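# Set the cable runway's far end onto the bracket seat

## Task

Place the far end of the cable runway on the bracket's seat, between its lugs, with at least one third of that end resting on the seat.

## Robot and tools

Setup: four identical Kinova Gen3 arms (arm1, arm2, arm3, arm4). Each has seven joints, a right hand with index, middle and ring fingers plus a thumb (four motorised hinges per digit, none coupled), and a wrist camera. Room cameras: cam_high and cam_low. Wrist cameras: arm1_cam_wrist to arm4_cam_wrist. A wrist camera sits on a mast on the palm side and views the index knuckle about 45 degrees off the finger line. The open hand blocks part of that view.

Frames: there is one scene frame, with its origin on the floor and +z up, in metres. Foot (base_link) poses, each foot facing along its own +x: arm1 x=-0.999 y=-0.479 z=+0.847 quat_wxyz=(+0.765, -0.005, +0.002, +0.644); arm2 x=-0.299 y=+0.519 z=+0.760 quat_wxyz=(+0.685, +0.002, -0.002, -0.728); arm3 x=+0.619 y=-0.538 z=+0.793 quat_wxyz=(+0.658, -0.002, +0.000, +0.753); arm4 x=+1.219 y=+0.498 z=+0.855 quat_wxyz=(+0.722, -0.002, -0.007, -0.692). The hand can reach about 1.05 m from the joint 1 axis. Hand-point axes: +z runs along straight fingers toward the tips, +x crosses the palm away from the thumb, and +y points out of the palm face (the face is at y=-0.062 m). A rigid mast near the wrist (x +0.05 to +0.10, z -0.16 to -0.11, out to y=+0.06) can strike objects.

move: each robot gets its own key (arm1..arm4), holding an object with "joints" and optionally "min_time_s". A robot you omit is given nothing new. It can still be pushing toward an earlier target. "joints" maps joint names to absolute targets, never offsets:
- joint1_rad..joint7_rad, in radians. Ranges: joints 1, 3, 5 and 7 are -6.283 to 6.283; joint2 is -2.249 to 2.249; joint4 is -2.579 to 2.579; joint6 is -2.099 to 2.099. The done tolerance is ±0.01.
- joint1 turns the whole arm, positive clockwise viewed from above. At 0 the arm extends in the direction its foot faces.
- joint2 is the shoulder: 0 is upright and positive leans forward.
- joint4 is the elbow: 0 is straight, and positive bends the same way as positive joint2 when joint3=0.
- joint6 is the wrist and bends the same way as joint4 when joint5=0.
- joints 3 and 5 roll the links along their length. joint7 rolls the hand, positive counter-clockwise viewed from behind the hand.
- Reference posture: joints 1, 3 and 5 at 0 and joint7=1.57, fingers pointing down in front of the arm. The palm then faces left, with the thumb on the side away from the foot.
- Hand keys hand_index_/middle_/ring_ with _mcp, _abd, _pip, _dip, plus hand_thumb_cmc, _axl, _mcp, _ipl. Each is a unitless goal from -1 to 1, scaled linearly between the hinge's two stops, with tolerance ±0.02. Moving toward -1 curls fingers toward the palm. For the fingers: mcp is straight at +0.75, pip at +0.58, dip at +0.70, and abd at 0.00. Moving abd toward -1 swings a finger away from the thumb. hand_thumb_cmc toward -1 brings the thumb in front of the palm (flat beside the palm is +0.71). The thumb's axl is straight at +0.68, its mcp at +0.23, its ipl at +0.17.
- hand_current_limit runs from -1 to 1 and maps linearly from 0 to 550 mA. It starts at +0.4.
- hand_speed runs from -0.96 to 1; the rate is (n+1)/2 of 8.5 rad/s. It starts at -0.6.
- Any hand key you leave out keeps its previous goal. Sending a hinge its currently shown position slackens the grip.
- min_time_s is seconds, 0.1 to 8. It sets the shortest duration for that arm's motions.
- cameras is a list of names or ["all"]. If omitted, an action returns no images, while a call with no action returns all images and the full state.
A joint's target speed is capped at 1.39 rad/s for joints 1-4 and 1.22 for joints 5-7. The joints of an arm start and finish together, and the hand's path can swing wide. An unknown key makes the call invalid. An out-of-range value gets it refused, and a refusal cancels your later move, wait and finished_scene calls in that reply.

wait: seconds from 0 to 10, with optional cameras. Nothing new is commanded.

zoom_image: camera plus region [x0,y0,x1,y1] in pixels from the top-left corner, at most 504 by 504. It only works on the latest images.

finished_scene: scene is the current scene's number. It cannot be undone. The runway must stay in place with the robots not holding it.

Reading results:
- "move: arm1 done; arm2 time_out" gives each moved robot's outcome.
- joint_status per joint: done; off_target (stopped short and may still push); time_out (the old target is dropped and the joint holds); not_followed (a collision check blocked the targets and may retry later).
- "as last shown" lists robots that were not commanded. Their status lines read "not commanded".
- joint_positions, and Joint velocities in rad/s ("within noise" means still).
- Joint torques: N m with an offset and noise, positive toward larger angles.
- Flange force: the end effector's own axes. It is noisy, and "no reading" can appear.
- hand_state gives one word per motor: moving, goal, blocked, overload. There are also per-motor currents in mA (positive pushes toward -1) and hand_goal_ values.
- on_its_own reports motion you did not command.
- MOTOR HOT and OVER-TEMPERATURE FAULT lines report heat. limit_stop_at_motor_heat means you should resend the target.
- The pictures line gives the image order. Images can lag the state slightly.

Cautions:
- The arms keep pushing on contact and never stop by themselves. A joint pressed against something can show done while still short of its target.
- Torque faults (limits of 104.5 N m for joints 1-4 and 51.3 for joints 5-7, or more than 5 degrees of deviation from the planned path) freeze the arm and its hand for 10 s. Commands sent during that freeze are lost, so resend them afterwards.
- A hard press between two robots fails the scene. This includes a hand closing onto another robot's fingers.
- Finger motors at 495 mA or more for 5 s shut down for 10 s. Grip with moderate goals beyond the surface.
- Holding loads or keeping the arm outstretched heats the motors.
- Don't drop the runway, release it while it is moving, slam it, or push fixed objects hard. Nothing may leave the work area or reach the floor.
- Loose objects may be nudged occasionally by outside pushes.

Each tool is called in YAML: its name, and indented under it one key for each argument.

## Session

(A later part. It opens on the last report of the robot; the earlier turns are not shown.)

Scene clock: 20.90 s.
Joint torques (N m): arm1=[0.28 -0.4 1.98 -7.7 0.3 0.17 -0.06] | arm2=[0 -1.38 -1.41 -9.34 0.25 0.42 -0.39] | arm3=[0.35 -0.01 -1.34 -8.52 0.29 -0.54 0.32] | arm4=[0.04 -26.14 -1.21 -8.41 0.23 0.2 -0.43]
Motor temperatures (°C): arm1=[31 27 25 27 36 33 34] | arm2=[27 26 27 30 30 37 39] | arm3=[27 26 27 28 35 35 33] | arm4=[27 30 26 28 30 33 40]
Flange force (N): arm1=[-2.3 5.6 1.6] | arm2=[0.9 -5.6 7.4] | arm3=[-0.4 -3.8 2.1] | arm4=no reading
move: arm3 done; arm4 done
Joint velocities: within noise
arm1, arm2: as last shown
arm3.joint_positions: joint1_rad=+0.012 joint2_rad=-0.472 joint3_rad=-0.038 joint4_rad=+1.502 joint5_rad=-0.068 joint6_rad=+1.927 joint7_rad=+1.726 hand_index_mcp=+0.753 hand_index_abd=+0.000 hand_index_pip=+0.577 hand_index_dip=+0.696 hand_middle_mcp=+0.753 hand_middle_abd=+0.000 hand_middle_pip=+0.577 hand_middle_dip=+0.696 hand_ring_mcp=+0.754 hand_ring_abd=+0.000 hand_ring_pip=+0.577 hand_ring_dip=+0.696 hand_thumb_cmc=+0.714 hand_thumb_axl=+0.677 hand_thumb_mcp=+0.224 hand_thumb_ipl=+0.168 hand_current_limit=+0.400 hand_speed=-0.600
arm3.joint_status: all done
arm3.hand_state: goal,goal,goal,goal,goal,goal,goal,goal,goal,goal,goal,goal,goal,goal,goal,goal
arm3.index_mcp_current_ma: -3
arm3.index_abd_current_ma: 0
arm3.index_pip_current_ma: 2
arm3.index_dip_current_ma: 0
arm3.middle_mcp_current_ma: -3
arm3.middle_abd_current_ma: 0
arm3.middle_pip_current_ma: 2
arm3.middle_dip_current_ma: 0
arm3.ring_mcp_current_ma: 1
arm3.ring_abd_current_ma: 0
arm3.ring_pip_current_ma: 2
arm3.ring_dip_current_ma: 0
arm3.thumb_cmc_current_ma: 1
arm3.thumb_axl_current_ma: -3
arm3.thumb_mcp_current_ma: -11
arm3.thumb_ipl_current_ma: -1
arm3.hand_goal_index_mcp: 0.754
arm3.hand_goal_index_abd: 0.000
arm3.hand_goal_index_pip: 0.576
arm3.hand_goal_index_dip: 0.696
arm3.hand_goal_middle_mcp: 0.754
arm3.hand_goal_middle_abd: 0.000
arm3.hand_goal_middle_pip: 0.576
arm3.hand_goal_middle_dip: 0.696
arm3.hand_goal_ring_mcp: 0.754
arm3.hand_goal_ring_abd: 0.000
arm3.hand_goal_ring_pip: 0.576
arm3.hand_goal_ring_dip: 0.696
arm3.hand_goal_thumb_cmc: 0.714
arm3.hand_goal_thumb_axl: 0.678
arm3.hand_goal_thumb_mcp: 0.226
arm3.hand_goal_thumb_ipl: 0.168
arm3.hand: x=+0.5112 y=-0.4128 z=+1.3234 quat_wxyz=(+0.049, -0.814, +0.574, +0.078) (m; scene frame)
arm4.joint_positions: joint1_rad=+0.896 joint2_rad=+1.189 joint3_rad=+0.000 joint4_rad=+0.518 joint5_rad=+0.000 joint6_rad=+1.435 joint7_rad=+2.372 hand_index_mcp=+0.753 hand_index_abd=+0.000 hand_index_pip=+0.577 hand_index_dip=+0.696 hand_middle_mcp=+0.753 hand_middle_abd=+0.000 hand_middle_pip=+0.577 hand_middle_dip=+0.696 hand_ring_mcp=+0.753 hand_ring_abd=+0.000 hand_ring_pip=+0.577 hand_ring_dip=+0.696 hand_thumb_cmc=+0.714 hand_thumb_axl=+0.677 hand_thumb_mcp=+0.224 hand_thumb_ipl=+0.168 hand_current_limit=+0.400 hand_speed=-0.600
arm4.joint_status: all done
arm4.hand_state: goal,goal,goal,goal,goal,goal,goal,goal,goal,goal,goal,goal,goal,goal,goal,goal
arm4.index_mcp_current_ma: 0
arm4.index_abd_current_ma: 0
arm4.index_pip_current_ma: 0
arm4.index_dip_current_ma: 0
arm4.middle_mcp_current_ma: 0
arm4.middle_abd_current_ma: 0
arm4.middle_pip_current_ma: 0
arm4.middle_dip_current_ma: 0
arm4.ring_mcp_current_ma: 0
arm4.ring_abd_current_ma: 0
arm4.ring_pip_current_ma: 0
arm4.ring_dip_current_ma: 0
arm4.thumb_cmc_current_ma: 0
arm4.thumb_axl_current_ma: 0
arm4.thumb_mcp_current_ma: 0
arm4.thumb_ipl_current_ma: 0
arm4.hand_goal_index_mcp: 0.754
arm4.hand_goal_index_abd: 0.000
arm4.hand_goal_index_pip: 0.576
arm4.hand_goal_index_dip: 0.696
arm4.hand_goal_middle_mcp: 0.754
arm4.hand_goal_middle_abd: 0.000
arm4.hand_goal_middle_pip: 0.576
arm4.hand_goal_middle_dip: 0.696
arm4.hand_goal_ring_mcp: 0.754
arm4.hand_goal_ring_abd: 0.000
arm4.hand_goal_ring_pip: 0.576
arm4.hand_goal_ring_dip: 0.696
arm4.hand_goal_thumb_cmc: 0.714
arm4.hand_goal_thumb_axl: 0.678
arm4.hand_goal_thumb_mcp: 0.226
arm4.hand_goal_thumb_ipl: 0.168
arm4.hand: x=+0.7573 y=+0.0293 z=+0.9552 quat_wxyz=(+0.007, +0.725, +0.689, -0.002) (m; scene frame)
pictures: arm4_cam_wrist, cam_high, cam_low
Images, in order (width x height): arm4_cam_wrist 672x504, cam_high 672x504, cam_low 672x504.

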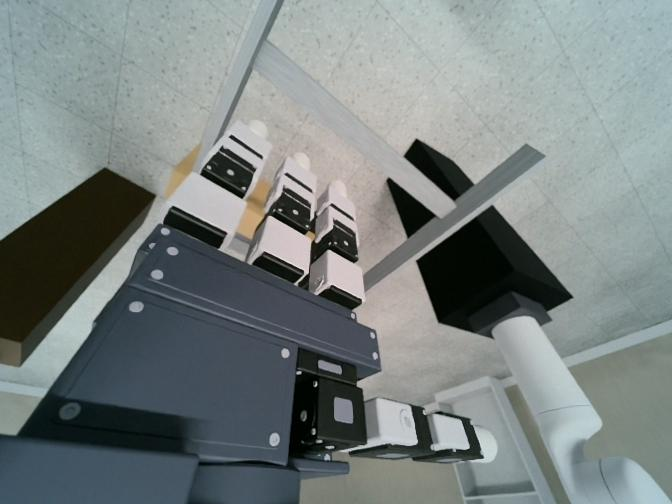

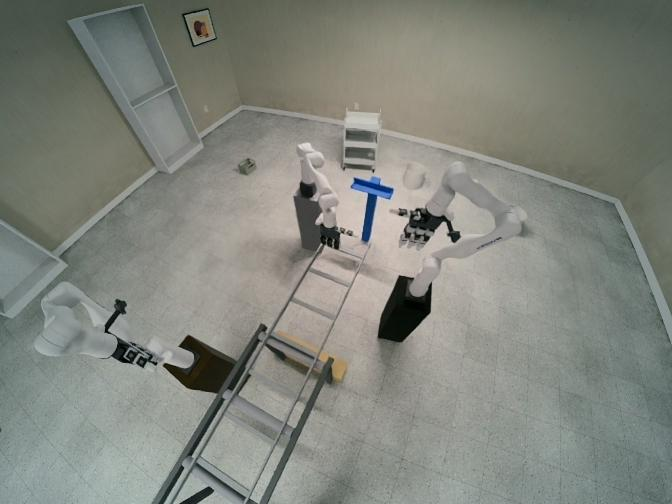

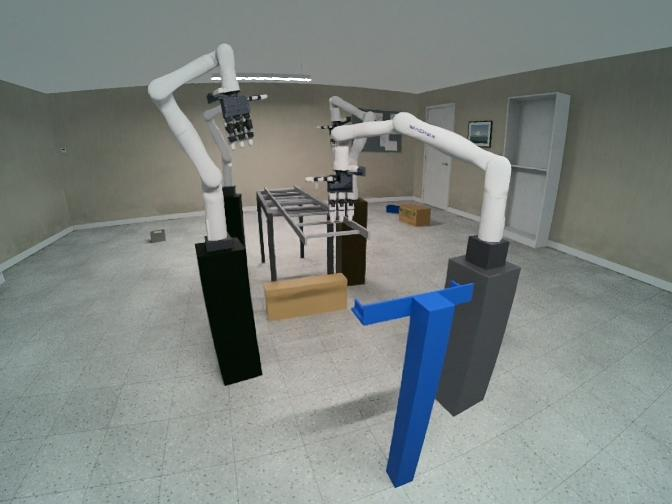

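move:
  arm4: {"joints": {"joint2_rad": 1.4224, "joint4_rad": 0.5782, "joint6_rad": 1.1409}, "min_time_s": 2.5}
  cameras: ["arm4_cam_wrist", "cam_low"]

zoom_image:
  camera: "cam_low"
  region: [290, 150, 410, 270]

zoom_image:
  camera: "arm4_cam_wrist"
  region: [130, 0, 520, 320]

Scene clock: 24.03 s.
Joint torques (N m): arm1=[0.36 -0.44 1.98 -7.71 0.36 0.19 -0.07] | arm2=[-0.04 -1.41 -1.38 -9.31 0.21 0.53 -0.36] | arm3=[0.32 -0.02 -1.36 -8.53 0.29 -0.53 0.32] | arm4=[0.11 -26.56 -1.2 -7.61 0.27 0.14 -0.4]
Motor temperatures (°C): arm1=[31 27 25 27 36 33 34] | arm2=[27 26 27 30 30 37 39] | arm3=[27 26 27 28 35 35 33] | arm4=[27 30 26 28 30 33 40]
Flange force (N): arm1=[-2.4 5.5 1.6] | arm2=[0.7 -5.5 7.6] | arm3=[-0.4 -3.8 2.1] | arm4=[0.7 1.1 -0.4]
move: arm4 done
Joint velocities: within noise
arm1, arm2, arm3: as last shown
arm4.joint_positions: joint1_rad=+0.896 joint2_rad=+1.422 joint3_rad=+0.000 joint4_rad=+0.578 joint5_rad=+0.000 joint6_rad=+1.141 joint7_rad=+2.372 hand_index_mcp=+0.753 hand_index_abd=+0.000 hand_index_pip=+0.577 hand_index_dip=+0.696 hand_middle_mcp=+0.753 hand_middle_abd=+0.000 hand_middle_pip=+0.577 hand_middle_dip=+0.696 hand_ring_mcp=+0.753 hand_ring_abd=+0.000 hand_ring_pip=+0.577 hand_ring_dip=+0.696 hand_thumb_cmc=+0.714 hand_thumb_axl=+0.677 hand_thumb_mcp=+0.224 hand_thumb_ipl=+0.168 hand_current_limit=+0.400 hand_speed=-0.600
arm4.joint_status: all done
arm4.hand_state: goal,goal,goal,goal,goal,goal,goal,goal,goal,goal,goal,goal,goal,goal,goal,goal
arm4.index_mcp_current_ma: 0
arm4.index_abd_current_ma: 0
arm4.index_pip_current_ma: 0
arm4.index_dip_current_ma: 0
arm4.middle_mcp_current_ma: 0
arm4.middle_abd_current_ma: 0
arm4.middle_pip_current_ma: 0
arm4.middle_dip_current_ma: 0
arm4.ring_mcp_current_ma: 0
arm4.ring_abd_current_ma: 0
arm4.ring_pip_current_ma: 0
arm4.ring_dip_current_ma: 0
arm4.thumb_cmc_current_ma: 0
arm4.thumb_axl_current_ma: 0
arm4.thumb_mcp_current_ma: 0
arm4.thumb_ipl_current_ma: 0
arm4.hand_goal_index_mcp: 0.754
arm4.hand_goal_index_abd: 0.000
arm4.hand_goal_index_pip: 0.576
arm4.hand_goal_index_dip: 0.696
arm4.hand_goal_middle_mcp: 0.754
arm4.hand_goal_middle_abd: 0.000
arm4.hand_goal_middle_pip: 0.576
arm4.hand_goal_middle_dip: 0.696
arm4.hand_goal_ring_mcp: 0.754
arm4.hand_goal_ring_abd: 0.000
arm4.hand_goal_ring_pip: 0.576
arm4.hand_goal_ring_dip: 0.696
arm4.hand_goal_thumb_cmc: 0.714
arm4.hand_goal_thumb_axl: 0.678
arm4.hand_goal_thumb_mcp: 0.226
arm4.hand_goal_thumb_ipl: 0.168
arm4.hand: x=+0.7585 y=+0.0271 z=+0.7723 quat_wxyz=(+0.007, +0.725, +0.689, -0.002) (m; scene frame)
pictures: arm4_cam_wrist, cam_low
Images, in order (width x height): arm4_cam_wrist 672x504, cam_low 672x504.

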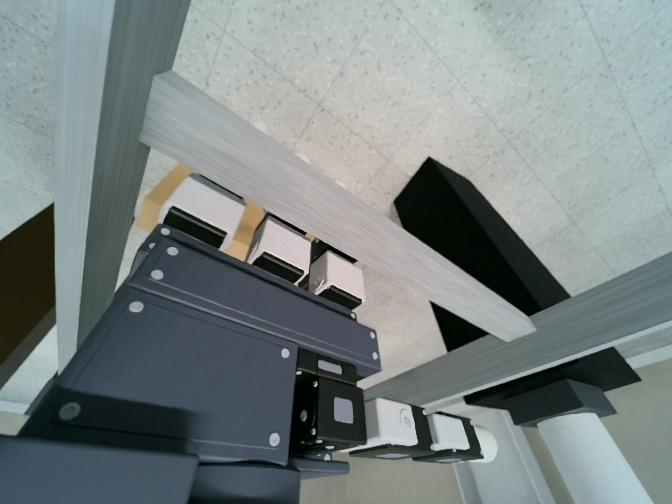

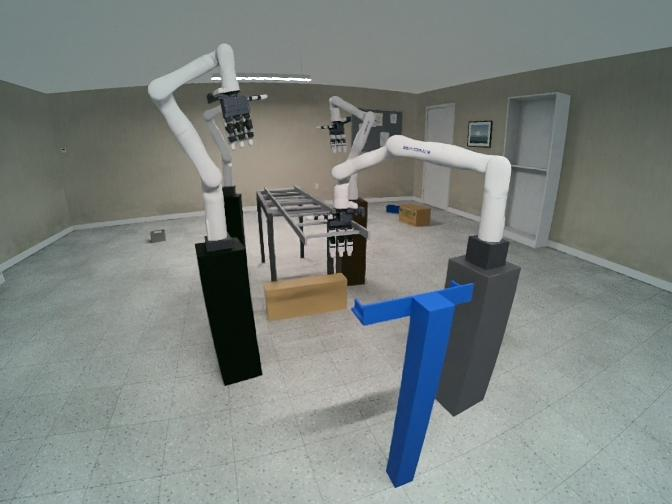

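Scaled by 4.200 from the camera's 672x504 image, which has a finer 960x720 frame.

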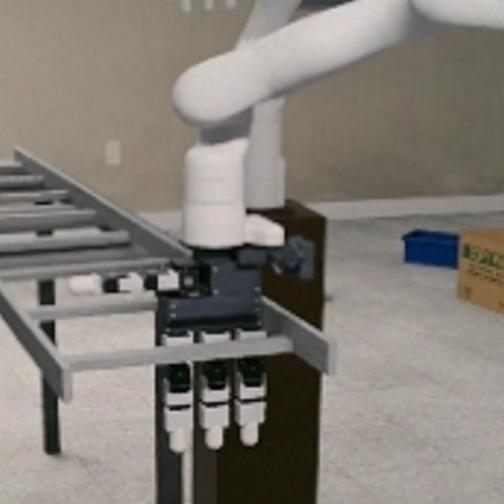

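Scaled by 1.292 from the camera's 672x504 image, which has a finer 960x720 frame.

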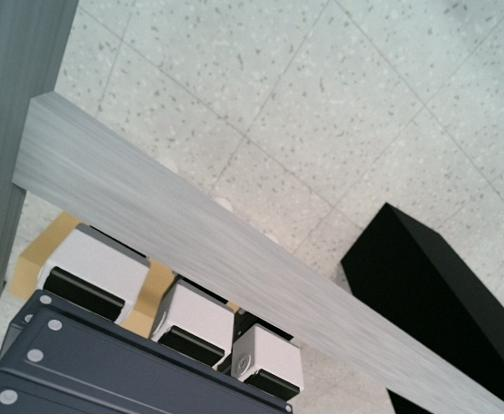

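move:
  arm4: {"joints": {"hand_current_limit": 0.75, "hand_index_pip": -0.75, "hand_middle_pip": -0.75, "hand_ring_pip": -0.75, "hand_index_dip": 0.1, "hand_middle_dip": 0.1, "hand_ring_dip": 0.1}}
  cameras: ["arm4_cam_wrist", "cam_low", "cam_high"]

zoom_image:
  camera: "cam_low"
  region: [290, 150, 410, 270]

zoom_image:
  camera: "cam_high"
  region: [290, 150, 420, 280]

Scene clock: 25.67 s.
Joint torques (N m): arm1=[0.36 -0.39 1.97 -7.76 0.3 0.12 -0.09] | arm2=[0.03 -1.43 -1.45 -9.35 0.26 0.51 -0.35] | arm3=[0.35 0 -1.33 -8.46 0.27 -0.54 0.34] | arm4=[0.08 -26.72 -1.25 -7.62 0.26 0.15 -0.45]
Motor temperatures (°C): arm1=[31 27 25 27 36 33 34] | arm2=[27 26 27 30 30 37 39] | arm3=[27 26 27 28 35 35 33] | arm4=[27 30 26 28 30 33 40]
Flange force (N): arm1=[-2.1 5.4 1.7] | arm2=[0.7 -5.6 7.6] | arm3=[-0.5 -3.7 1.9] | arm4=[0.5 0.6 -0.1]
move: arm4 done
Joint velocities: within noise
arm1, arm2, arm3: as last shown
arm4.joint_positions: joint1_rad=+0.896 joint2_rad=+1.422 joint3_rad=+0.000 joint4_rad=+0.578 joint5_rad=+0.000 joint6_rad=+1.141 joint7_rad=+2.372 hand_index_mcp=+0.753 hand_index_abd=+0.000 hand_index_pip=-0.742 hand_index_dip=+0.104 hand_middle_mcp=+0.753 hand_middle_abd=+0.000 hand_middle_pip=-0.743 hand_middle_dip=+0.103 hand_ring_mcp=+0.753 hand_ring_abd=+0.000 hand_ring_pip=-0.742 hand_ring_dip=+0.103 hand_thumb_cmc=+0.714 hand_thumb_axl=+0.677 hand_thumb_mcp=+0.224 hand_thumb_ipl=+0.168 hand_current_limit=+0.750 hand_speed=-0.600
arm4.joint_status: all done
arm4.hand_state: goal,goal,goal,goal,goal,goal,goal,goal,goal,goal,goal,goal,goal,goal,goal,goal
arm4.index_mcp_current_ma: 0
arm4.index_abd_current_ma: 0
arm4.index_pip_current_ma: 2
arm4.index_dip_current_ma: 0
arm4.middle_mcp_current_ma: 0
arm4.middle_abd_current_ma: 0
arm4.middle_pip_current_ma: 1
arm4.middle_dip_current_ma: 0
arm4.ring_mcp_current_ma: 0
arm4.ring_abd_current_ma: 0
arm4.ring_pip_current_ma: 2
arm4.ring_dip_current_ma: 0
arm4.thumb_cmc_current_ma: 0
arm4.thumb_axl_current_ma: 0
arm4.thumb_mcp_current_ma: 0
arm4.thumb_ipl_current_ma: 0
arm4.hand_goal_index_mcp: 0.754
arm4.hand_goal_index_abd: 0.000
arm4.hand_goal_index_pip: -0.750
arm4.hand_goal_index_dip: 0.100
arm4.hand_goal_middle_mcp: 0.754
arm4.hand_goal_middle_abd: 0.000
arm4.hand_goal_middle_pip: -0.750
arm4.hand_goal_middle_dip: 0.100
arm4.hand_goal_ring_mcp: 0.754
arm4.hand_goal_ring_abd: 0.000
arm4.hand_goal_ring_pip: -0.750
arm4.hand_goal_ring_dip: 0.100
arm4.hand_goal_thumb_cmc: 0.714
arm4.hand_goal_thumb_axl: 0.678
arm4.hand_goal_thumb_mcp: 0.226
arm4.hand_goal_thumb_ipl: 0.168
arm4.hand: x=+0.7585 y=+0.0271 z=+0.7723 quat_wxyz=(+0.007, +0.725, +0.689, -0.002) (m; scene frame)
pictures: arm4_cam_wrist, cam_high, cam_low
Images, in order (width x height): arm4_cam_wrist 672x504, cam_high 672x504, cam_low 672x504.

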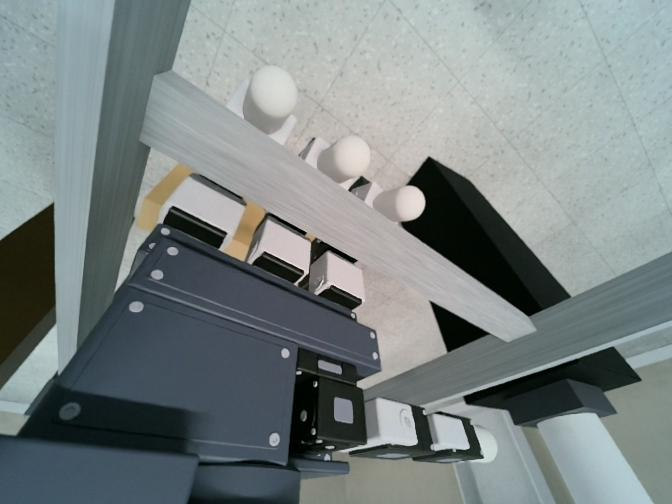

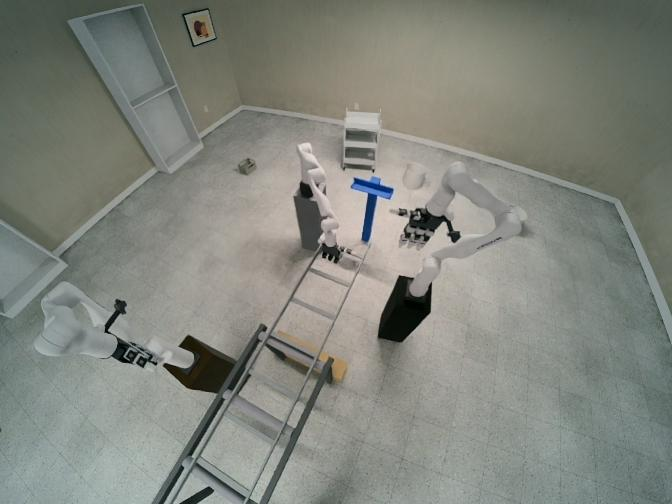

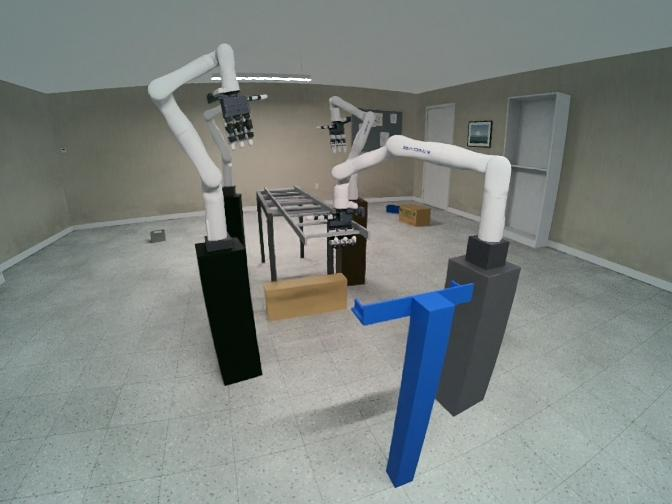

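Scaled by 4.200 from the camera's 672x504 image, which has a finer 960x720 frame.

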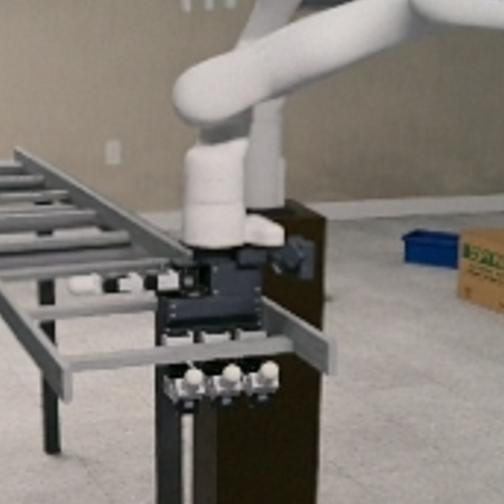

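Scaled by 3.877 from the camera's 672x504 image, which has a finer 960x720 frame.

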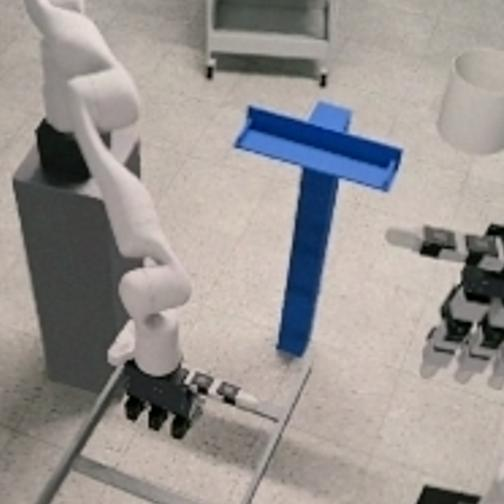

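move:
  arm4: {"joints": {"joint1_rad": 0.8749, "joint2_rad": 1.3514, "joint4_rad": 0.7248, "joint6_rad": 1.0653, "joint7_rad": 2.3510}, "min_time_s": 1.2}

move:
  arm4: {"joints": {"joint1_rad": 0.8018, "joint2_rad": 1.1889, "joint4_rad": 1.0700, "joint6_rad": 0.8826, "joint7_rad": 2.2831}, "min_time_s": 2.2}
  cameras: ["arm4_cam_wrist", "cam_low", "cam_high"]

zoom_image:
  camera: "cam_low"
  region: [290, 150, 410, 270]

Scene clock: 28.47 s.
Joint torques (N m): arm1=[0.37 -0.43 1.96 -7.63 0.35 0.14 -0.14] | arm2=[0.03 -1.38 -1.4 -9.37 0.26 0.46 -0.42] | arm3=[0.32 0 -1.34 -8.46 0.27 -0.54 0.31] | arm4=[0.08 -26.15 -1.25 -7.32 0.27 0.15 -0.42]
Motor temperatures (°C): arm1=[31 27 25 27 36 33 34] | arm2=[27 26 27 30 30 37 39] | arm3=[27 26 27 28 35 35 33] | arm4=[27 30 26 28 30 33 40]
Flange force (N): arm1=[-2.3 5.3 1.2] | arm2=[0.9 -5.7 7.7] | arm3=[-0.5 -3.8 1.9] | arm4=[0.3 0.5 -0.1]
move: arm4 done
Joint velocities: within noise
arm1.joint_positions: joint1_rad=-0.306 joint2_rad=-0.383 joint3_rad=-0.116 joint4_rad=+1.466 joint5_rad=+0.000 joint6_rad=+2.005 joint7_rad=+1.881 hand_index_mcp=+0.753 hand_index_abd=+0.000 hand_index_pip=+0.577 hand_index_dip=+0.696 hand_middle_mcp=+0.753 hand_middle_abd=+0.000 hand_middle_pip=+0.577 hand_middle_dip=+0.696 hand_ring_mcp=+0.753 hand_ring_abd=+0.000 hand_ring_pip=+0.577 hand_ring_dip=+0.696 hand_thumb_cmc=+0.714 hand_thumb_axl=+0.677 hand_thumb_mcp=+0.224 hand_thumb_ipl=+0.168 hand_current_limit=+0.400 hand_speed=-0.600
arm1.joint_status: not commanded
arm1.hand_state: goal,goal,goal,goal,goal,goal,goal,goal,goal,goal,goal,goal,goal,goal,goal,goal
arm1.index_mcp_current_ma: -2
arm1.index_abd_current_ma: 0
arm1.index_pip_current_ma: 2
arm1.index_dip_current_ma: 0
arm1.middle_mcp_current_ma: -2
arm1.middle_abd_current_ma: 0
arm1.middle_pip_current_ma: 2
arm1.middle_dip_current_ma: 0
arm1.ring_mcp_current_ma: -2
arm1.ring_abd_current_ma: 0
arm1.ring_pip_current_ma: 2
arm1.ring_dip_current_ma: 0
arm1.thumb_cmc_current_ma: 1
arm1.thumb_axl_current_ma: -2
arm1.thumb_mcp_current_ma: -9
arm1.thumb_ipl_current_ma: -1
arm1.hand_goal_index_mcp: 0.754
arm1.hand_goal_index_abd: 0.000
arm1.hand_goal_index_pip: 0.576
arm1.hand_goal_index_dip: 0.696
arm1.hand_goal_middle_mcp: 0.754
arm1.hand_goal_middle_abd: 0.000
arm1.hand_goal_middle_pip: 0.576
arm1.hand_goal_middle_dip: 0.696
arm1.hand_goal_ring_mcp: 0.754
arm1.hand_goal_ring_abd: 0.000
arm1.hand_goal_ring_pip: 0.576
arm1.hand_goal_ring_dip: 0.696
arm1.hand_goal_thumb_cmc: 0.714
arm1.hand_goal_thumb_axl: 0.678
arm1.hand_goal_thumb_mcp: 0.226
arm1.hand_goal_thumb_ipl: 0.168
arm1.hand: x=-1.1040 y=-0.3638 z=+1.3624 quat_wxyz=(+0.030, -0.874, +0.486, -0.002) (m; scene frame)
arm2.joint_positions: joint1_rad=+0.110 joint2_rad=-0.357 joint3_rad=-0.050 joint4_rad=+1.511 joint5_rad=-0.068 joint6_rad=+2.064 joint7_rad=+1.703 hand_index_mcp=+0.753 hand_index_abd=+0.000 hand_index_pip=+0.577 hand_index_dip=+0.696 hand_middle_mcp=+0.753 hand_middle_abd=+0.000 hand_middle_pip=+0.577 hand_middle_dip=+0.696 hand_ring_mcp=+0.753 hand_ring_abd=+0.000 hand_ring_pip=+0.577 hand_ring_dip=+0.696 hand_thumb_cmc=+0.714 hand_thumb_axl=+0.677 hand_thumb_mcp=+0.224 hand_thumb_ipl=+0.168 hand_current_limit=+0.400 hand_speed=-0.600
arm2.joint_status: not commanded
arm2.hand_state: goal,goal,goal,goal,goal,goal,goal,goal,goal,goal,goal,goal,goal,goal,goal,goal
arm2.index_mcp_current_ma: 0
arm2.index_abd_current_ma: 0
arm2.index_pip_current_ma: 0
arm2.index_dip_current_ma: 0
arm2.middle_mcp_current_ma: 0
arm2.middle_abd_current_ma: 0
arm2.middle_pip_current_ma: 0
arm2.middle_dip_current_ma: 0
arm2.ring_mcp_current_ma: 0
arm2.ring_abd_current_ma: 0
arm2.ring_pip_current_ma: 0
arm2.ring_dip_current_ma: 0
arm2.thumb_cmc_current_ma: 0
arm2.thumb_axl_current_ma: 0
arm2.thumb_mcp_current_ma: -1
arm2.thumb_ipl_current_ma: 0
arm2.hand_goal_index_mcp: 0.754
arm2.hand_goal_index_abd: 0.000
arm2.hand_goal_index_pip: 0.576
arm2.hand_goal_index_dip: 0.696
arm2.hand_goal_middle_mcp: 0.754
arm2.hand_goal_middle_abd: 0.000
arm2.hand_goal_middle_pip: 0.576
arm2.hand_goal_middle_dip: 0.696
arm2.hand_goal_ring_mcp: 0.754
arm2.hand_goal_ring_abd: 0.000
arm2.hand_goal_ring_pip: 0.576
arm2.hand_goal_ring_dip: 0.696
arm2.hand_goal_thumb_cmc: 0.714
arm2.hand_goal_thumb_axl: 0.678
arm2.hand_goal_thumb_mcp: 0.226
arm2.hand_goal_thumb_ipl: 0.168
arm2.hand: x=-0.2335 y=+0.3840 z=+1.2696 quat_wxyz=(-0.004, +0.693, +0.719, +0.046) (m; scene frame)
arm3: as last shown
arm4.joint_positions: joint1_rad=+0.875 joint2_rad=+1.351 joint3_rad=+0.000 joint4_rad=+0.725 joint5_rad=+0.000 joint6_rad=+1.065 joint7_rad=+2.351 hand_index_mcp=+0.753 hand_index_abd=+0.000 hand_index_pip=-0.743 hand_index_dip=+0.104 hand_middle_mcp=+0.753 hand_middle_abd=+0.000 hand_middle_pip=-0.743 hand_middle_dip=+0.103 hand_ring_mcp=+0.757 hand_ring_abd=+0.000 hand_ring_pip=-0.742 hand_ring_dip=+0.103 hand_thumb_cmc=+0.714 hand_thumb_axl=+0.677 hand_thumb_mcp=+0.224 hand_thumb_ipl=+0.168 hand_current_limit=+0.750 hand_speed=-0.600
arm4.joint_status: all done
arm4.hand_state: goal,goal,goal,goal,goal,goal,goal,goal,goal,goal,goal,goal,goal,goal,goal,goal
arm4.index_mcp_current_ma: 0
arm4.index_abd_current_ma: 0
arm4.index_pip_current_ma: 2
arm4.index_dip_current_ma: 0
arm4.middle_mcp_current_ma: 0
arm4.middle_abd_current_ma: 0
arm4.middle_pip_current_ma: 1
arm4.middle_dip_current_ma: 0
arm4.ring_mcp_current_ma: 0
arm4.ring_abd_current_ma: 0
arm4.ring_pip_current_ma: 2
arm4.ring_dip_current_ma: 0
arm4.thumb_cmc_current_ma: 0
arm4.thumb_axl_current_ma: 0
arm4.thumb_mcp_current_ma: 0
arm4.thumb_ipl_current_ma: 0
arm4.hand_goal_index_mcp: 0.754
arm4.hand_goal_index_abd: 0.000
arm4.hand_goal_index_pip: -0.750
arm4.hand_goal_index_dip: 0.100
arm4.hand_goal_middle_mcp: 0.754
arm4.hand_goal_middle_abd: 0.000
arm4.hand_goal_middle_pip: -0.750
arm4.hand_goal_middle_dip: 0.100
arm4.hand_goal_ring_mcp: 0.754
arm4.hand_goal_ring_abd: 0.000
arm4.hand_goal_ring_pip: -0.750
arm4.hand_goal_ring_dip: 0.100
arm4.hand_goal_thumb_cmc: 0.714
arm4.hand_goal_thumb_axl: 0.678
arm4.hand_goal_thumb_mcp: 0.226
arm4.hand_goal_thumb_ipl: 0.168
arm4.hand: x=+0.7799 y=+0.0266 z=+0.7806 quat_wxyz=(+0.007, +0.725, +0.689, -0.002) (m; scene frame)
pictures: none

Scene clock: 31.00 s.
Joint torques (N m): arm1=[0.31 -0.4 1.97 -7.74 0.34 0.16 -0.09] | arm2=[0.12 -1.41 -1.47 -9.37 0.24 0.46 -0.37] | arm3=[0.31 -0.01 -1.34 -8.5 0.29 -0.53 0.32] | arm4=[0.49 -24.75 -1.01 -6.77 0.34 0.06 -0.43]
Motor temperatures (°C): arm1=[31 27 25 27 36 33 34] | arm2=[27 26 27 30 30 37 39] | arm3=[27 26 27 28 35 35 33] | arm4=[27 30 26 28 30 33 40]
Flange force (N): arm1=[-2.2 5.5 1.7] | arm2=[0.9 -5.8 7.6] | arm3=[-0.5 -3.7 2.1] | arm4=[0.1 1.3 0.4]
move: arm4 done
Joint velocities: within noise
arm1, arm2, arm3: as last shown
arm4.joint_positions: joint1_rad=+0.802 joint2_rad=+1.189 joint3_rad=+0.000 joint4_rad=+1.070 joint5_rad=+0.000 joint6_rad=+0.883 joint7_rad=+2.283 hand_index_mcp=+0.754 hand_index_abd=+0.000 hand_index_pip=-0.743 hand_index_dip=+0.104 hand_middle_mcp=+0.756 hand_middle_abd=+0.000 hand_middle_pip=-0.744 hand_middle_dip=+0.103 hand_ring_mcp=+0.759 hand_ring_abd=+0.000 hand_ring_pip=-0.742 hand_ring_dip=+0.103 hand_thumb_cmc=+0.714 hand_thumb_axl=+0.677 hand_thumb_mcp=+0.223 hand_thumb_ipl=+0.168 hand_current_limit=+0.750 hand_speed=-0.600
arm4.joint_status: all done
arm4.hand_state: goal,goal,goal,goal,goal,goal,goal,goal,goal,goal,goal,goal,goal,goal,goal,goal
arm4.index_mcp_current_ma: 0
arm4.index_abd_current_ma: 0
arm4.index_pip_current_ma: 2
arm4.index_dip_current_ma: 0
arm4.middle_mcp_current_ma: 0
arm4.middle_abd_current_ma: 0
arm4.middle_pip_current_ma: 1
arm4.middle_dip_current_ma: 0
arm4.ring_mcp_current_ma: 1
arm4.ring_abd_current_ma: 0
arm4.ring_pip_current_ma: 2
arm4.ring_dip_current_ma: 0
arm4.thumb_cmc_current_ma: 0
arm4.thumb_axl_current_ma: 0
arm4.thumb_mcp_current_ma: 0
arm4.thumb_ipl_current_ma: 0
arm4.hand_goal_index_mcp: 0.754
arm4.hand_goal_index_abd: 0.000
arm4.hand_goal_index_pip: -0.750
arm4.hand_goal_index_dip: 0.100
arm4.hand_goal_middle_mcp: 0.754
arm4.hand_goal_middle_abd: 0.000
arm4.hand_goal_middle_pip: -0.750
arm4.hand_goal_middle_dip: 0.100
arm4.hand_goal_ring_mcp: 0.754
arm4.hand_goal_ring_abd: 0.000
arm4.hand_goal_ring_pip: -0.750
arm4.hand_goal_ring_dip: 0.100
arm4.hand_goal_thumb_cmc: 0.714
arm4.hand_goal_thumb_axl: 0.678
arm4.hand_goal_thumb_mcp: 0.226
arm4.hand_goal_thumb_ipl: 0.168
arm4.hand: x=+0.8499 y=+0.0283 z=+0.7988 quat_wxyz=(+0.007, +0.723, +0.691, -0.002) (m; scene frame)
pictures: arm4_cam_wrist, cam_high, cam_low
Images, in order (width x height): arm4_cam_wrist 672x504, cam_high 672x504, cam_low 672x504.

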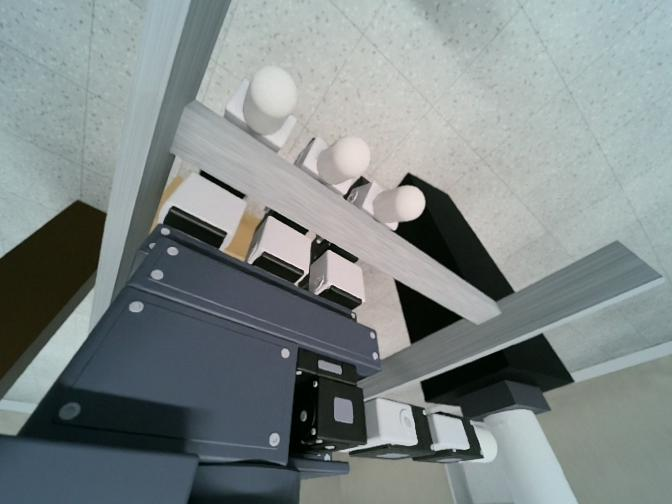

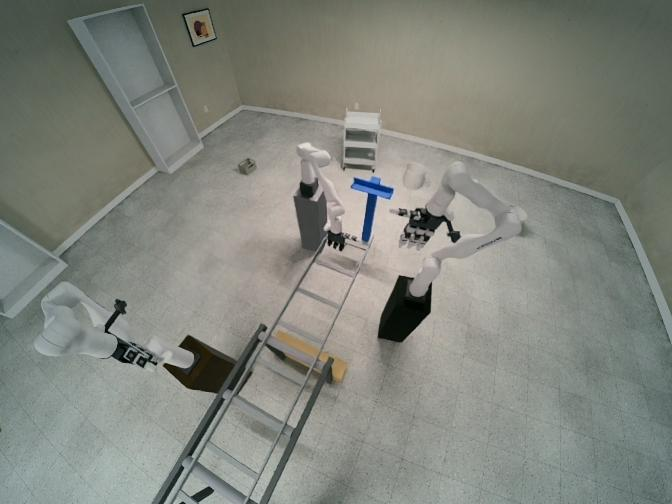

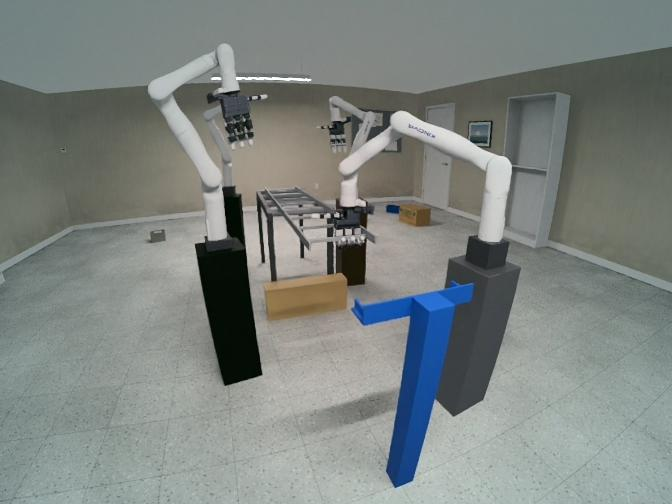

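Scaled by 4.200 from the camera's 672x504 image, which has a finer 960x720 frame.

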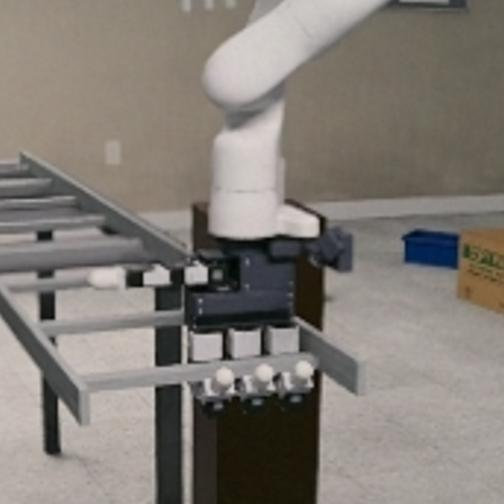

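move:
  arm4: {"joints": {"joint1_rad": 0.6751, "joint2_rad": 1.0683, "joint4_rad": 1.3987, "joint6_rad": 0.6746, "joint7_rad": 2.1598}, "min_time_s": 2.8}

move:
  arm4: {"joints": {"joint1_rad": 0.5173, "joint2_rad": 0.9920, "joint4_rad": 1.6305, "joint6_rad": 0.5191, "joint7_rad": 2.0073}, "min_time_s": 2.8}
  cameras: ["arm4_cam_wrist", "cam_low", "cam_high"]

zoom_image:
  camera: "cam_high"
  region: [290, 150, 420, 280]

zoom_image:
  camera: "cam_low"
  region: [290, 180, 490, 330]

Scene clock: 34.33 s.
Joint torques (N m): arm1=[0.35 -0.49 1.98 -7.72 0.34 0.14 -0.07] | arm2=[-0.01 -1.5 -1.34 -9.24 0.25 0.48 -0.35] | arm3=[0.34 -0.01 -1.31 -8.48 0.3 -0.51 0.31] | arm4=[1.07 -24.28 -0.59 -5.06 0.22 0.86 -0.65]
Motor temperatures (°C): arm1=[31 27 25 27 36 33 34] | arm2=[27 26 27 30 30 37 39] | arm3=[27 26 27 28 35 35 33] | arm4=[27 30 26 28 30 33 40]
Flange force (N): arm1=[-2.4 5.5 1.4] | arm2=[0.5 -5.3 7.1] | arm3=[-0.5 -3.7 2.0] | arm4=[-2.3 0.4 5.2]
move: arm4 done
Joint velocities: within noise
arm1, arm2, arm3: as last shown
arm4.joint_positions: joint1_rad=+0.675 joint2_rad=+1.068 joint3_rad=+0.000 joint4_rad=+1.399 joint5_rad=+0.000 joint6_rad=+0.675 joint7_rad=+2.160 hand_index_mcp=+0.758 hand_index_abd=-0.003 hand_index_pip=-0.724 hand_index_dip=+0.104 hand_middle_mcp=+0.756 hand_middle_abd=-0.001 hand_middle_pip=-0.737 hand_middle_dip=+0.103 hand_ring_mcp=+0.770 hand_ring_abd=+0.000 hand_ring_pip=-0.742 hand_ring_dip=+0.103 hand_thumb_cmc=+0.714 hand_thumb_axl=+0.677 hand_thumb_mcp=+0.223 hand_thumb_ipl=+0.168 hand_current_limit=+0.750 hand_speed=-0.600
arm4.joint_status: all done
arm4.hand_state: goal,goal,blocked,goal,goal,goal,goal,goal,goal,goal,goal,goal,goal,goal,goal,goal
arm4.index_mcp_current_ma: 1
arm4.index_abd_current_ma: 0
arm4.index_pip_current_ma: 16
arm4.index_dip_current_ma: 1
arm4.middle_mcp_current_ma: 0
arm4.middle_abd_current_ma: 0
arm4.middle_pip_current_ma: 4
arm4.middle_dip_current_ma: 0
arm4.ring_mcp_current_ma: 8
arm4.ring_abd_current_ma: 0
arm4.ring_pip_current_ma: 2
arm4.ring_dip_current_ma: 0
arm4.thumb_cmc_current_ma: 0
arm4.thumb_axl_current_ma: 0
arm4.thumb_mcp_current_ma: 0
arm4.thumb_ipl_current_ma: 0
arm4.hand_goal_index_mcp: 0.754
arm4.hand_goal_index_abd: 0.000
arm4.hand_goal_index_pip: -0.750
arm4.hand_goal_index_dip: 0.100
arm4.hand_goal_middle_mcp: 0.754
arm4.hand_goal_middle_abd: 0.000
arm4.hand_goal_middle_pip: -0.750
arm4.hand_goal_middle_dip: 0.100
arm4.hand_goal_ring_mcp: 0.754
arm4.hand_goal_ring_abd: 0.000
arm4.hand_goal_ring_pip: -0.750
arm4.hand_goal_ring_dip: 0.100
arm4.hand_goal_thumb_cmc: 0.714
arm4.hand_goal_thumb_axl: 0.678
arm4.hand_goal_thumb_mcp: 0.226
arm4.hand_goal_thumb_ipl: 0.168
arm4.hand: x=+0.9498 y=+0.0298 z=+0.7995 quat_wxyz=(+0.007, +0.722, +0.692, -0.002) (m; scene frame)
pictures: none

Scene clock: 37.43 s.
Joint torques (N m): arm1=[0.33 -0.46 2.06 -7.74 0.3 0.16 -0.11] | arm2=[0.02 -1.44 -1.49 -9.3 0.23 0.42 -0.39] | arm3=[0.34 -0.01 -1.35 -8.46 0.29 -0.53 0.33] | arm4=[1.15 -24.78 -0.7 -4.12 -0.04 1.1 -0.74]
Motor temperatures (°C): arm1=[31 27 25 27 36 33 34] | arm2=[27 26 27 30 30 37 39] | arm3=[27 26 27 28 35 35 33] | arm4=[27 30 26 28 30 33 40]
Flange force (N): arm1=[-2.4 5.6 1.6] | arm2=[0.8 -5.9 7.2] | arm3=[-0.5 -3.8 1.9] | arm4=[-3.2 0.5 11.0]
move: arm4 done
Joint velocities: within noise
arm1, arm2, arm3: as last shown
arm4.joint_positions: joint1_rad=+0.517 joint2_rad=+0.992 joint3_rad=+0.000 joint4_rad=+1.630 joint5_rad=+0.000 joint6_rad=+0.519 joint7_rad=+2.007 hand_index_mcp=+0.769 hand_index_abd=-0.004 hand_index_pip=-0.714 hand_index_dip=+0.106 hand_middle_mcp=+0.764 hand_middle_abd=-0.002 hand_middle_pip=-0.727 hand_middle_dip=+0.103 hand_ring_mcp=+0.780 hand_ring_abd=+0.000 hand_ring_pip=-0.738 hand_ring_dip=+0.103 hand_thumb_cmc=+0.714 hand_thumb_axl=+0.677 hand_thumb_mcp=+0.223 hand_thumb_ipl=+0.168 hand_current_limit=+0.750 hand_speed=-0.600
arm4.joint_status: all done
arm4.hand_state: goal,goal,blocked,goal,goal,goal,blocked,goal,blocked,goal,goal,goal,goal,goal,goal,goal
arm4.index_mcp_current_ma: 7
arm4.index_abd_current_ma: 0
arm4.index_pip_current_ma: 28
arm4.index_dip_current_ma: 1
arm4.middle_mcp_current_ma: 3
arm4.middle_abd_current_ma: 0
arm4.middle_pip_current_ma: 13
arm4.middle_dip_current_ma: 0
arm4.ring_mcp_current_ma: 18
arm4.ring_abd_current_ma: 0
arm4.ring_pip_current_ma: 4
arm4.ring_dip_current_ma: 0
arm4.thumb_cmc_current_ma: 0
arm4.thumb_axl_current_ma: 0
arm4.thumb_mcp_current_ma: 0
arm4.thumb_ipl_current_ma: 0
arm4.hand_goal_index_mcp: 0.754
arm4.hand_goal_index_abd: 0.000
arm4.hand_goal_index_pip: -0.750
arm4.hand_goal_index_dip: 0.100
arm4.hand_goal_middle_mcp: 0.754
arm4.hand_goal_middle_abd: 0.000
arm4.hand_goal_middle_pip: -0.750
arm4.hand_goal_middle_dip: 0.100
arm4.hand_goal_ring_mcp: 0.754
arm4.hand_goal_ring_abd: 0.000
arm4.hand_goal_ring_pip: -0.750
arm4.hand_goal_ring_dip: 0.100
arm4.hand_goal_thumb_cmc: 0.714
arm4.hand_goal_thumb_axl: 0.678
arm4.hand_goal_thumb_mcp: 0.226
arm4.hand_goal_thumb_ipl: 0.168
arm4.hand: x=+1.0496 y=+0.0309 z=+0.8002 quat_wxyz=(+0.007, +0.720, +0.694, -0.002) (m; scene frame)
pictures: arm4_cam_wrist, cam_high, cam_low
Images, in order (width x height): arm4_cam_wrist 672x504, cam_high 672x504, cam_low 672x504.

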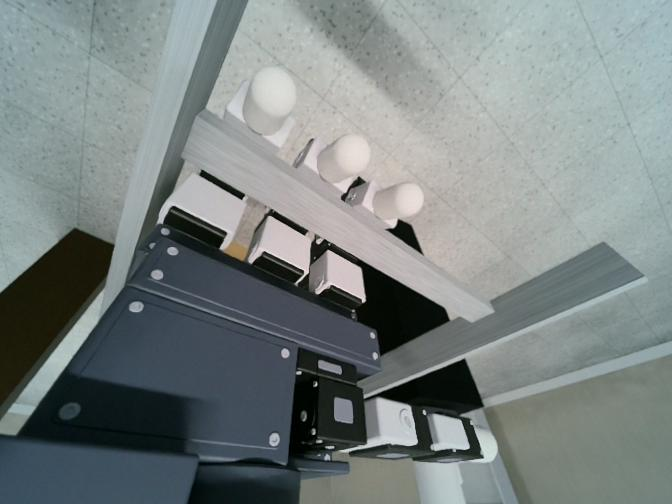

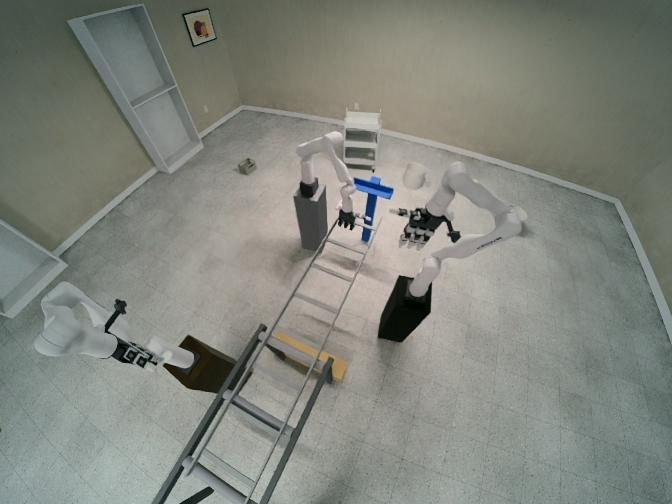

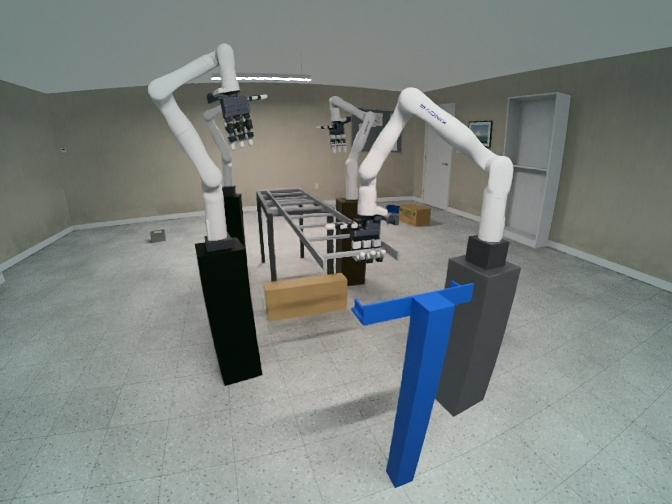

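Scaled by 3.877 from the camera's 672x504 image, which has a finer 960x720 frame.

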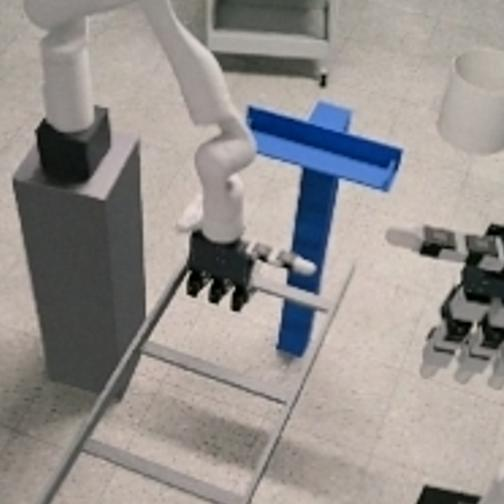

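Scaled by 2.520 from the camera's 672x504 image, which has a finer 960x720 frame.

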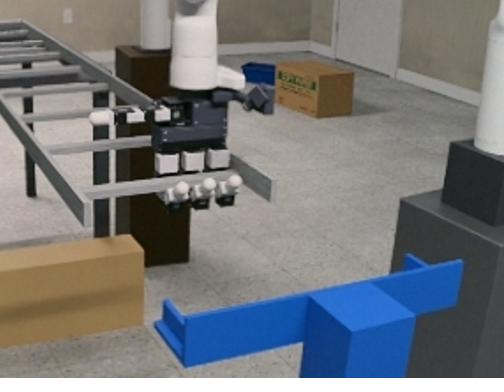

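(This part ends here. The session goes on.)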